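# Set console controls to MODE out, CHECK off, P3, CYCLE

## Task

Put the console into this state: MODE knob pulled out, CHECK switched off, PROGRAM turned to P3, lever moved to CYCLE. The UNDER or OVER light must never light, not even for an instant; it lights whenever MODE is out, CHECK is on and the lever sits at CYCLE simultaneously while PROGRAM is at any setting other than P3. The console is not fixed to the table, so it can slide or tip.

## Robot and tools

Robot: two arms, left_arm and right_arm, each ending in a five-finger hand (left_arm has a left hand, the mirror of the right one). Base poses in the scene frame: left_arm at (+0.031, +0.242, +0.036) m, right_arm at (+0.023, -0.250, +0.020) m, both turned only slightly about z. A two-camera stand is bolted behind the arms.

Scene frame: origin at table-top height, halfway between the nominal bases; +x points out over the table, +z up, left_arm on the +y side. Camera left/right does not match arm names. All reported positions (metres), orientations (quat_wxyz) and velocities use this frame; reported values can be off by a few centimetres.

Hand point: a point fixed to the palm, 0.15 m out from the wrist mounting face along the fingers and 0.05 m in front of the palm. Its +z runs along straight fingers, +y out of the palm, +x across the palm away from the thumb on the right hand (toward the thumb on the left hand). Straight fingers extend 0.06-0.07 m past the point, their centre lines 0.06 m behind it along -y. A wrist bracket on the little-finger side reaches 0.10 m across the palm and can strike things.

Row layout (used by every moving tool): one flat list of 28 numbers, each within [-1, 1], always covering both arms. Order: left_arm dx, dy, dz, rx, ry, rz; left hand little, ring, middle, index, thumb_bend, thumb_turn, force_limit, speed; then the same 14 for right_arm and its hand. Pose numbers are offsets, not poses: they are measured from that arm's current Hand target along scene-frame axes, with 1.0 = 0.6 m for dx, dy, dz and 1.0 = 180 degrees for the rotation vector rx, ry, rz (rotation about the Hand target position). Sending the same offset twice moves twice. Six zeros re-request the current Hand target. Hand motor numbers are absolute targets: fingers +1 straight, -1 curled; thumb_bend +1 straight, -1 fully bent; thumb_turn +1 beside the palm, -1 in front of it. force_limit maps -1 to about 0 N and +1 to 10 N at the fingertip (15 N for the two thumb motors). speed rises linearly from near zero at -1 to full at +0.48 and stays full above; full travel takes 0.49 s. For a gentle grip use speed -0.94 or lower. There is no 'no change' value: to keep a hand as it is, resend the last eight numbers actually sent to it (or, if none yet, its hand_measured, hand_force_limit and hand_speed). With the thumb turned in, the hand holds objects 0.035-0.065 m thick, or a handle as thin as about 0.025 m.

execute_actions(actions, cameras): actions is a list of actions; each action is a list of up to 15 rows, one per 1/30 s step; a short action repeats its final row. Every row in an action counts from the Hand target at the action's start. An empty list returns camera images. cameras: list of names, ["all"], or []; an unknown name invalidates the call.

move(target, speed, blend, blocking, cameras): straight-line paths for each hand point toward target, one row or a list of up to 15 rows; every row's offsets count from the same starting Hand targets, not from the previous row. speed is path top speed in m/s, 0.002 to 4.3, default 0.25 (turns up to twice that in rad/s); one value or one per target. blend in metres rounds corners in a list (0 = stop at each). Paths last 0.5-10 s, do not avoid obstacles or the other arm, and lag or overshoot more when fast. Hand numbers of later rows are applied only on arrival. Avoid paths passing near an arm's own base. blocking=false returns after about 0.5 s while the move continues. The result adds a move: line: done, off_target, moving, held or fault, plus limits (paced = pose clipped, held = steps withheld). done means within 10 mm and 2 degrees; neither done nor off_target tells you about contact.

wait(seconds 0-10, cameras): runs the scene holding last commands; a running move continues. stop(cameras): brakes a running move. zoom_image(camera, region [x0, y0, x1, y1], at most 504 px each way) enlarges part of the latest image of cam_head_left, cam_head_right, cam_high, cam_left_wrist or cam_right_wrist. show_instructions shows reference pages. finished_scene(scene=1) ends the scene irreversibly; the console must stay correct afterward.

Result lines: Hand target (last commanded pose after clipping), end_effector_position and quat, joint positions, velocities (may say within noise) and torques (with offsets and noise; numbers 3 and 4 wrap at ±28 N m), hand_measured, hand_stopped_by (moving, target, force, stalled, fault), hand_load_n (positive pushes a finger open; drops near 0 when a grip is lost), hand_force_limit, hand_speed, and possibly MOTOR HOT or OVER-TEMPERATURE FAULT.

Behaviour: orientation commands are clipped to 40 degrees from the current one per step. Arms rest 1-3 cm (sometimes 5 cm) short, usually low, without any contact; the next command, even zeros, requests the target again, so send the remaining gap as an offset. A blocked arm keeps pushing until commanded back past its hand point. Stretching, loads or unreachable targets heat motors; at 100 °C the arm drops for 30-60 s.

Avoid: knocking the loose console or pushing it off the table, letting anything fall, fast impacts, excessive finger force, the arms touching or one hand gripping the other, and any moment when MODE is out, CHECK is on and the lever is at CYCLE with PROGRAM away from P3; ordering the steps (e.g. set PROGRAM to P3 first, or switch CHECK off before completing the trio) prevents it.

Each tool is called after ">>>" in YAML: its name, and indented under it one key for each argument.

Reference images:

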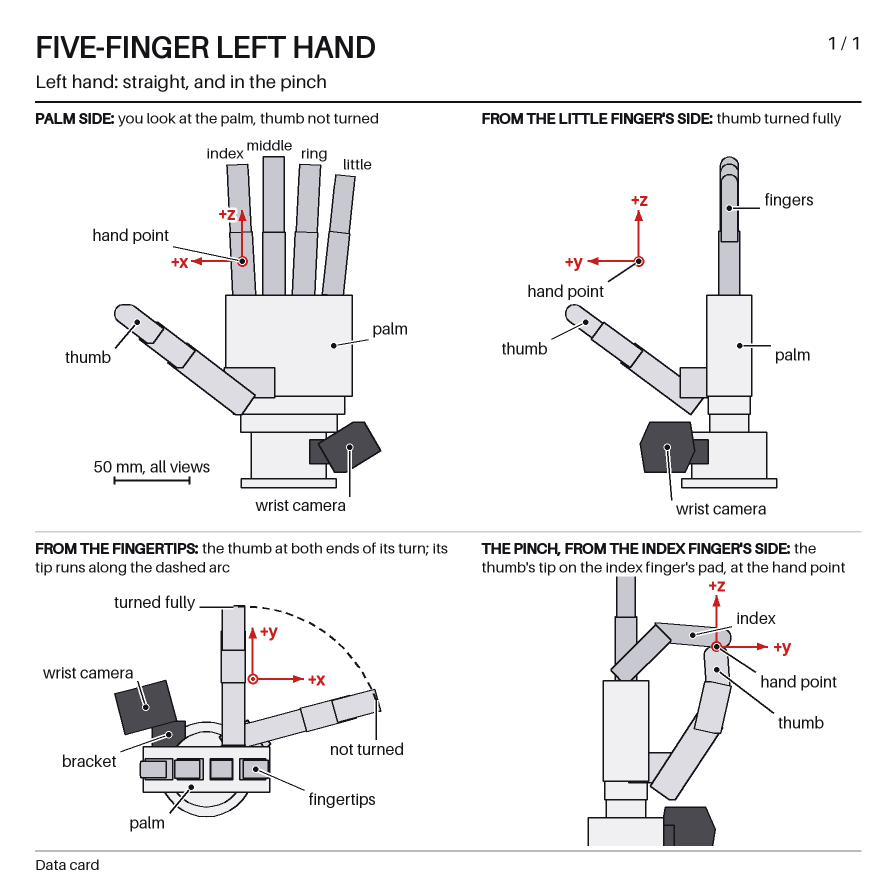

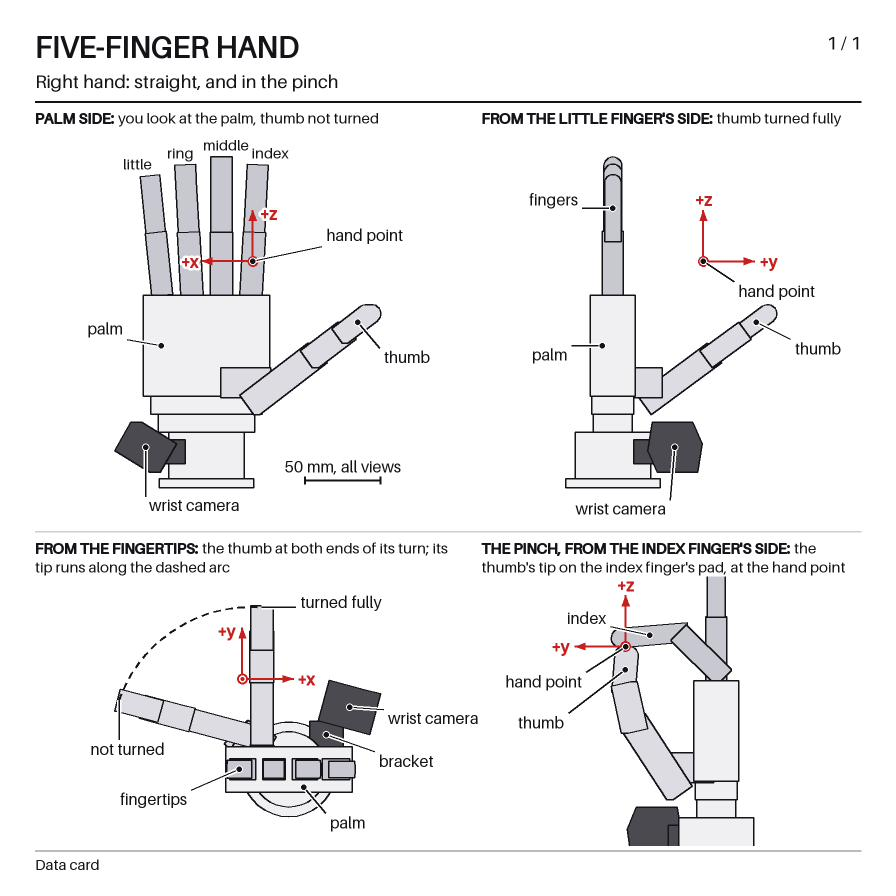

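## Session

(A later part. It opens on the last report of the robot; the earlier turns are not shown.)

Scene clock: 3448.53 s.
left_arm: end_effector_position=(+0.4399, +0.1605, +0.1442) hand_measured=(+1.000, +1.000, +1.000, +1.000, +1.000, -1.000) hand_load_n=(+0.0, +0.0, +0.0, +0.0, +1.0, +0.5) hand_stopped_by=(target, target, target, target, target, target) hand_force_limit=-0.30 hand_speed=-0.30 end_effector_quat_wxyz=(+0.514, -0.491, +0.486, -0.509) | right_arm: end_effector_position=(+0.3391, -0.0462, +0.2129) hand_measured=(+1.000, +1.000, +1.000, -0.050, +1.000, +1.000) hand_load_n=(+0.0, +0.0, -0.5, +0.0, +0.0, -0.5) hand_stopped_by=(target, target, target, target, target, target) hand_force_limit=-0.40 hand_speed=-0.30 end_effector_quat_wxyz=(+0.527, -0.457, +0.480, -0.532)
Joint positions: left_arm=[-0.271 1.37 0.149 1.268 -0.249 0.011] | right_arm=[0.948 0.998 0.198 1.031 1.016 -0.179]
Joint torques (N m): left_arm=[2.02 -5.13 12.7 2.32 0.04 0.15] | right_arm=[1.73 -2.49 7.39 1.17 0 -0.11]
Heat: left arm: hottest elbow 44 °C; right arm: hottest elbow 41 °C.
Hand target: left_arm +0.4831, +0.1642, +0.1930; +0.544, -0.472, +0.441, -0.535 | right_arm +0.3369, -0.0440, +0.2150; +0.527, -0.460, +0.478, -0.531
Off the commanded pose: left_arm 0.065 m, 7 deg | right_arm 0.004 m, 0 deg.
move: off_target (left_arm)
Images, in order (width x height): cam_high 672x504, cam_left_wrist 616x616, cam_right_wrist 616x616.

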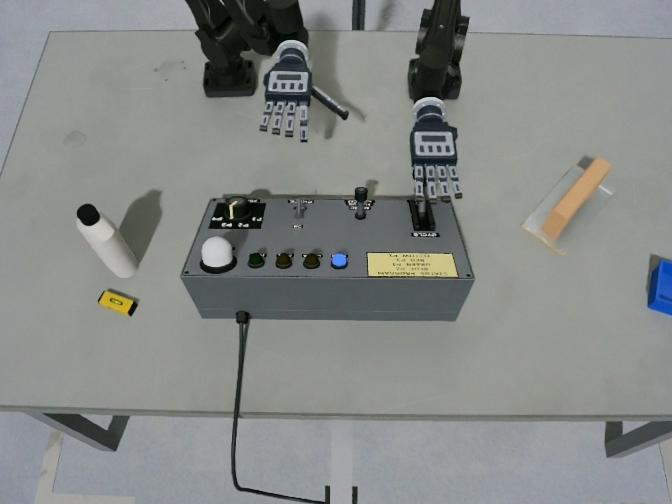

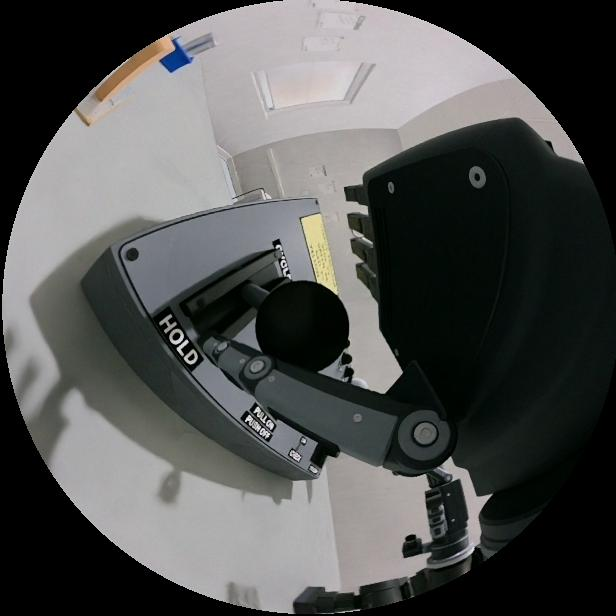

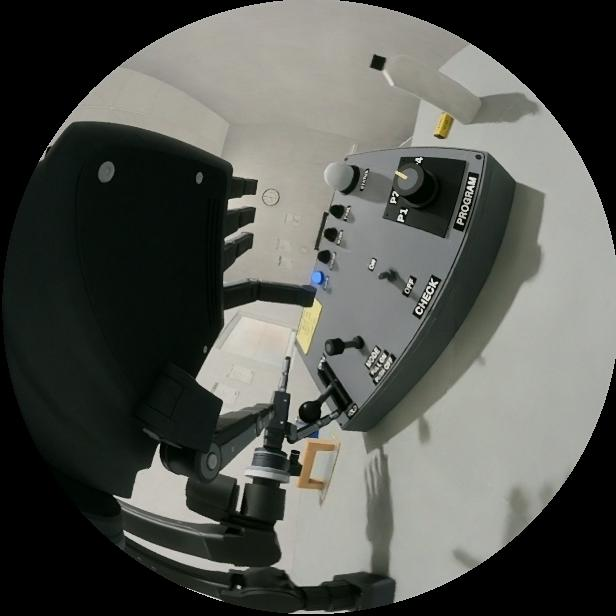

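>>> move:
  target: [0.0333,0.002,0.0333,0,-0.04,0,1,1,1,1,1,-1,-0.3,-0.3,0,0,0,0,0,0,1,1,1,-0.05,1,1,-0.4,-0.3]
  speed: 0.06
  cameras: ["cam_high","cam_right_wrist"]

>>> zoom_image:
  camera: "cam_right_wrist"
  region: [230, 330, 410, 510]

Scene clock: 3457.27 s.
left_arm: end_effector_position=(+0.4811, +0.1605, +0.1923) hand_measured=(+1.000, +1.000, +1.000, +1.000, +1.000, -1.000) hand_load_n=(+0.0, +0.0, +0.0, +0.0, +1.5, -2.5) hand_stopped_by=(target, target, target, target, target, target) hand_force_limit=-0.30 hand_speed=-0.30 end_effector_quat_wxyz=(+0.553, -0.449, +0.428, -0.555) | right_arm: end_effector_position=(+0.3391, -0.0462, +0.2129) hand_measured=(+1.000, +1.000, +1.000, -0.050, +1.000, +1.000) hand_load_n=(+0.0, +0.0, +0.0, +0.0, +0.0, +0.0) hand_stopped_by=(target, target, target, target, target, target) hand_force_limit=-0.40 hand_speed=-0.30 end_effector_quat_wxyz=(+0.527, -0.457, +0.480, -0.532)
Joint positions: left_arm=[-0.243 1.482 0.243 1.477 -0.228 0.029] | right_arm=[0.948 0.998 0.198 1.031 1.016 -0.179]
Joint torques (N m): left_arm=[2.43 -3.78 9.29 2.37 0.22 0.16] | right_arm=[1.38 -2.61 7.46 1.14 -0.01 -0.09]
Heat: left arm: hottest elbow 46 °C; right arm: hottest elbow 41 °C.
Hand target: left_arm +0.5032, +0.1654, +0.2131; +0.571, -0.437, +0.406, -0.564 | right_arm +0.3369, -0.0440, +0.2150; +0.527, -0.460, +0.478, -0.531
Off the commanded pose: left_arm 0.031 m, 4 deg | right_arm 0.004 m, 0 deg.
move: off_target (left_arm)
Images, in order (width x height): cam_high 672x504, cam_right_wrist 616x616.

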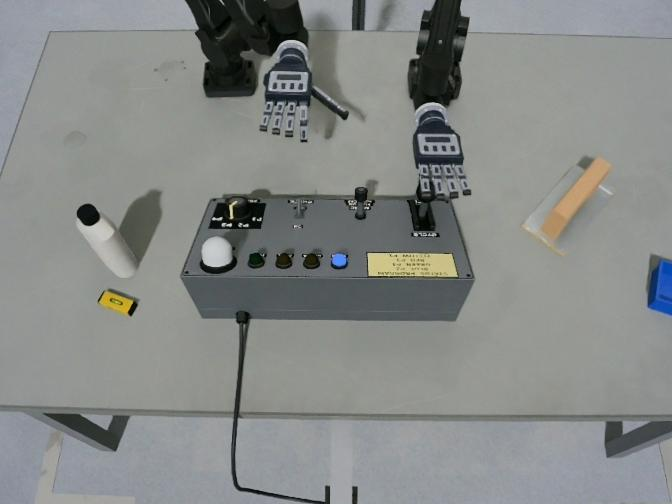

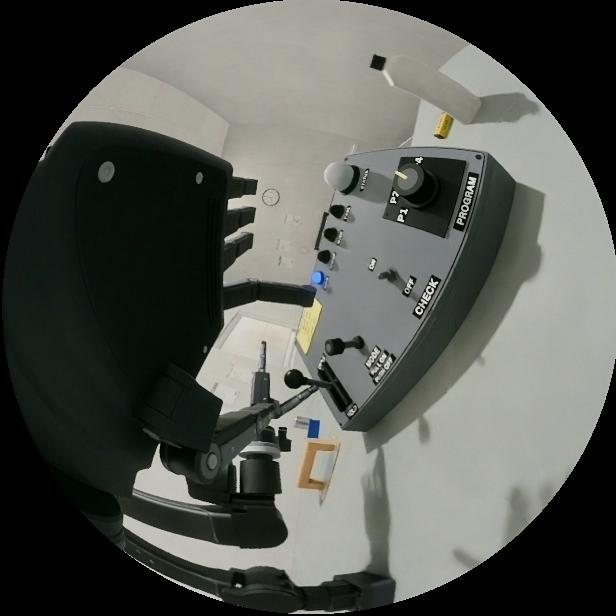

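Scaled by 2.800 from the camera's 616x616 image, which has a finer 880x880 frame.

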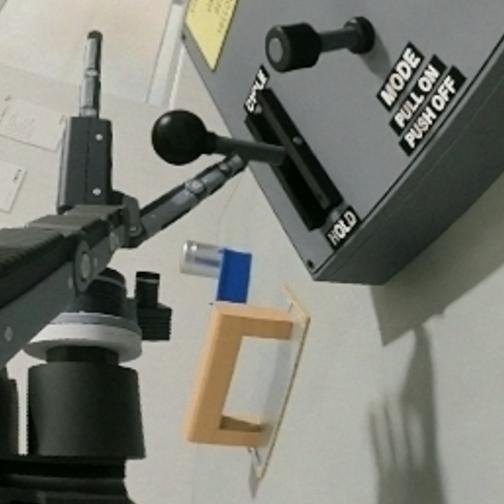

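>>> zoom_image:
  camera: "cam_high"
  region: [370, 80, 490, 270]

Scaled by 2.653.

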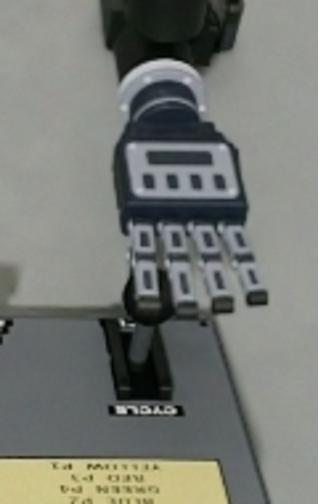

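>>> move:
  target:
    - [-0.0667,-0.002,-0.015,0,0.02,0,1,1,1,1,1,-1,-0.3,-0.3,0,0,0,0,0,0,1,1,1,-0.05,1,1,-0.4,-0.3]
    - [-0.16,-0.002,0.0167,0,0.08,0,1,1,1,1,1,-1,-0.3,-0.3,0,0,0,0,0,0,1,1,1,-0.05,1,1,-0.4,-0.3]
  speed: 0.08
  blend: 0.01
  cameras: ["all"]

>>> zoom_image:
  camera: "cam_high"
  region: [370, 80, 490, 270]

>>> zoom_image:
  camera: "cam_right_wrist"
  region: [230, 330, 410, 510]

Scene clock: 3486.73 s.
left_arm: end_effector_position=(+0.4036, +0.1726, +0.2085) hand_measured=(+1.000, +1.000, +1.000, +1.000, +1.000, -1.000) hand_load_n=(+0.0, +0.0, +0.0, +0.0, +0.0, +0.0) hand_stopped_by=(target, target, target, target, target, target) hand_force_limit=-0.30 hand_speed=-0.30 end_effector_quat_wxyz=(+0.518, -0.510, +0.481, -0.490) | right_arm: end_effector_position=(+0.3391, -0.0462, +0.2129) hand_measured=(+1.000, +1.000, +1.000, -0.050, +1.000, +1.000) hand_load_n=(+0.0, +0.0, +0.0, +0.0, +0.5, -0.5) hand_stopped_by=(target, target, target, target, target, target) hand_force_limit=-0.40 hand_speed=-0.30 end_effector_quat_wxyz=(+0.527, -0.457, +0.480, -0.532)
Joint positions: left_arm=[-0.304 0.739 0.165 0.592 -0.33 0.005] | right_arm=[0.948 0.998 0.198 1.031 1.016 -0.179]
Joint torques (N m): left_arm=[-1.38 -0.5 10.48 1.36 -0.02 -0.01] | right_arm=[1.49 -2.2 7.41 1.18 0 -0.1]
Heat: left arm: hottest elbow 44 °C; right arm: hottest elbow 41 °C.
Hand target: left_arm +0.4072, +0.1643, +0.2230; +0.515, -0.505, +0.475, -0.504 | right_arm +0.3369, -0.0440, +0.2150; +0.527, -0.460, +0.478, -0.531
Off the commanded pose: left_arm 0.017 m, 2 deg | right_arm 0.004 m, 0 deg.
move: off_target (left_arm)

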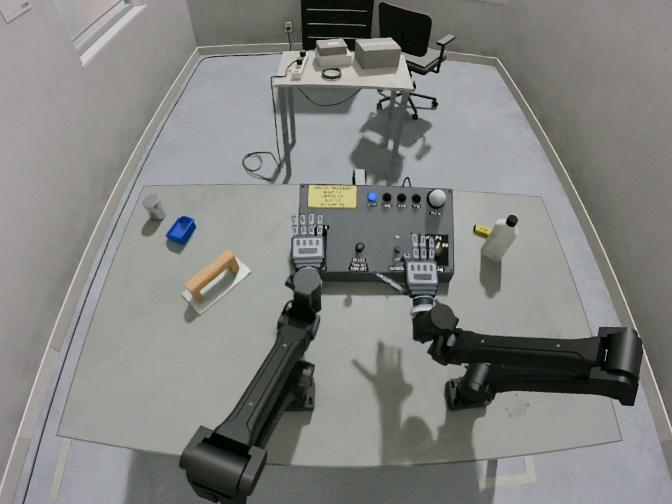

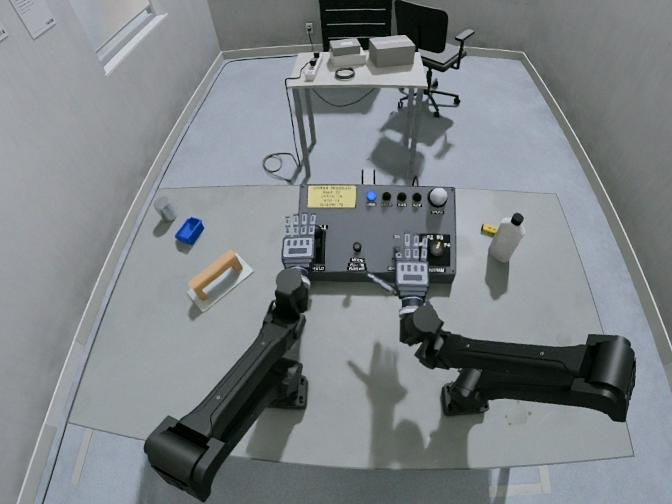

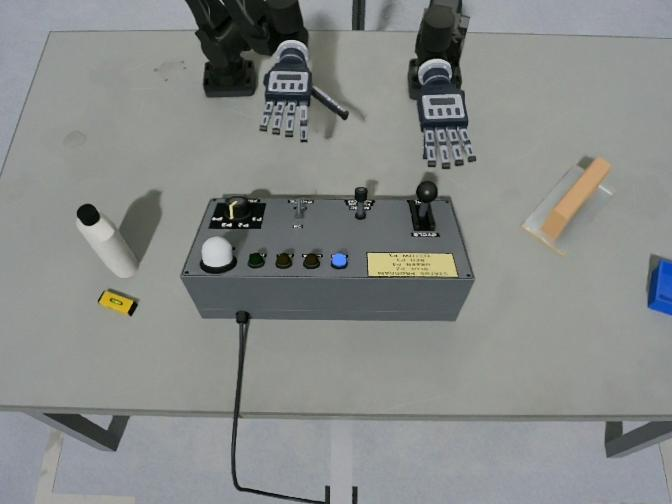

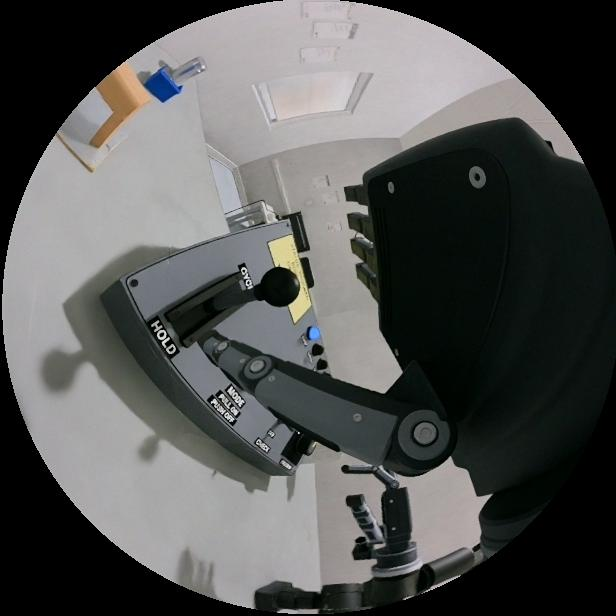

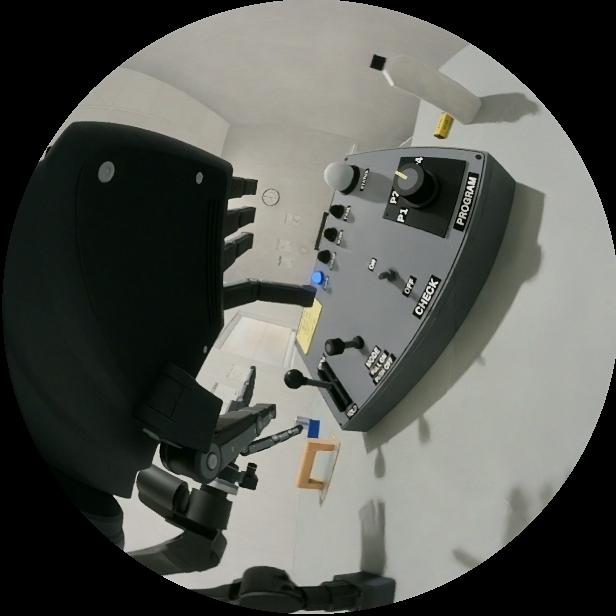

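Scaled by 2.653.

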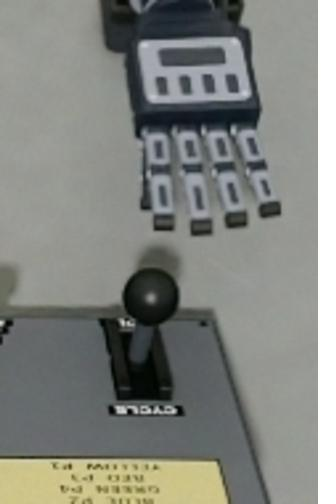

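Scaled by 2.800 from the camera's 616x616 image, which has a finer 880x880 frame.

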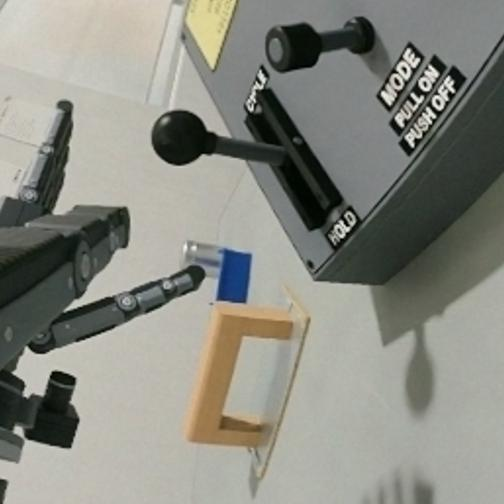

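>>> move:
  target: [-0.05,0.0,0.06,0,0,0,1,1,1,1,1,-1,-0.3,-0.3,0,0,0,0,0,0,1,1,1,-0.05,1,1,-0.4,-0.3]
  speed: 0.12
  cameras: ["cam_high","cam_right_wrist"]

>>> zoom_image:
  camera: "cam_high"
  region: [190, 170, 480, 290]

>>> zoom_image:
  camera: "cam_right_wrist"
  region: [290, 140, 530, 440]

Scene clock: 3510.37 s.
left_arm: end_effector_position=(+0.3685, +0.1740, +0.2194) hand_measured=(+1.000, +1.000, +1.000, +1.000, +1.000, -1.000) hand_load_n=(+0.0, +0.0, +0.0, -0.5, +0.0, +0.0) hand_stopped_by=(target, target, target, target, target, target) hand_force_limit=-0.30 hand_speed=-0.30 end_effector_quat_wxyz=(+0.512, -0.515, +0.493, -0.478) | right_arm: end_effector_position=(+0.3391, -0.0462, +0.2129) hand_measured=(+1.000, +1.000, +1.000, -0.050, +1.000, +1.000) hand_load_n=(+0.0, +0.0, +0.0, +0.0, +0.0, -0.5) hand_stopped_by=(target, target, target, target, target, target) hand_force_limit=-0.40 hand_speed=-0.30 end_effector_quat_wxyz=(+0.527, -0.457, +0.480, -0.532)
Joint positions: left_arm=[-0.357 0.448 0.165 0.264 -0.382 0.005] | right_arm=[0.948 0.998 0.198 1.031 1.016 -0.179]
Joint torques (N m): left_arm=[-0.85 0.62 15.02 1.33 0.01 0.01] | right_arm=[1.38 -2.43 7.42 1.17 -0.02 -0.11]
Heat: left arm: hottest elbow 45 °C; right arm: hottest elbow 41 °C.
Hand target: left_arm +0.3772, +0.1643, +0.2590; +0.515, -0.505, +0.475, -0.504 | right_arm +0.3369, -0.0440, +0.2150; +0.527, -0.460, +0.478, -0.531
Off the commanded pose: left_arm 0.042 m, 4 deg | right_arm 0.004 m, 0 deg.
move: off_target (left_arm)
Images, in order (width x height): cam_high 672x504, cam_right_wrist 616x616.

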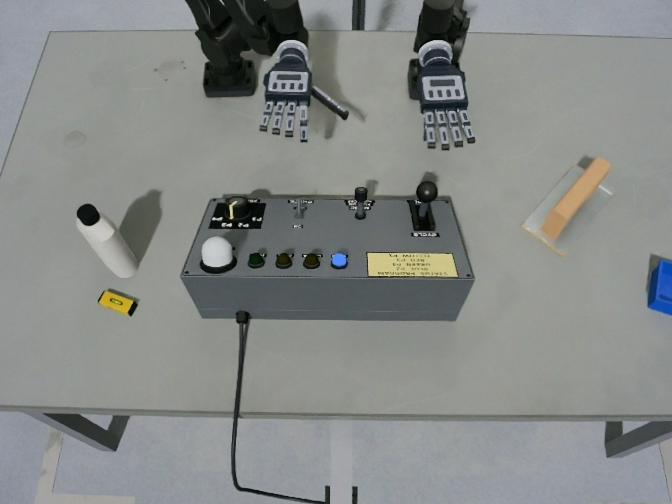

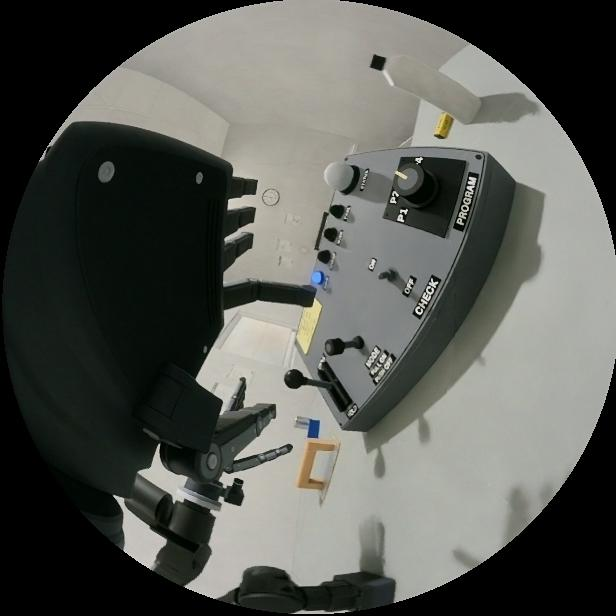

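Scaled by 1.738.

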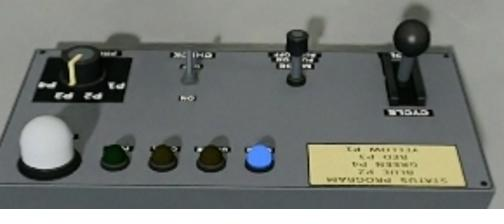

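Scaled by 1.680 from the camera's 616x616 image, which has a finer 880x880 frame.

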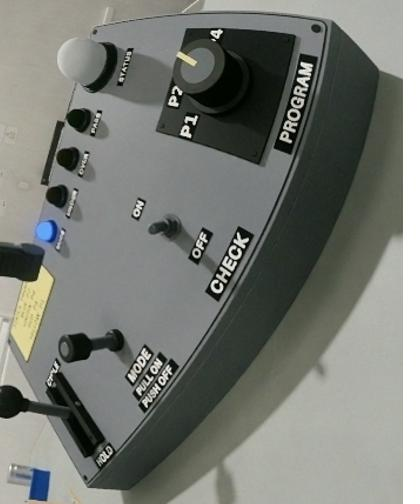

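>>> finished_scene:

The scene is finished: the task was done.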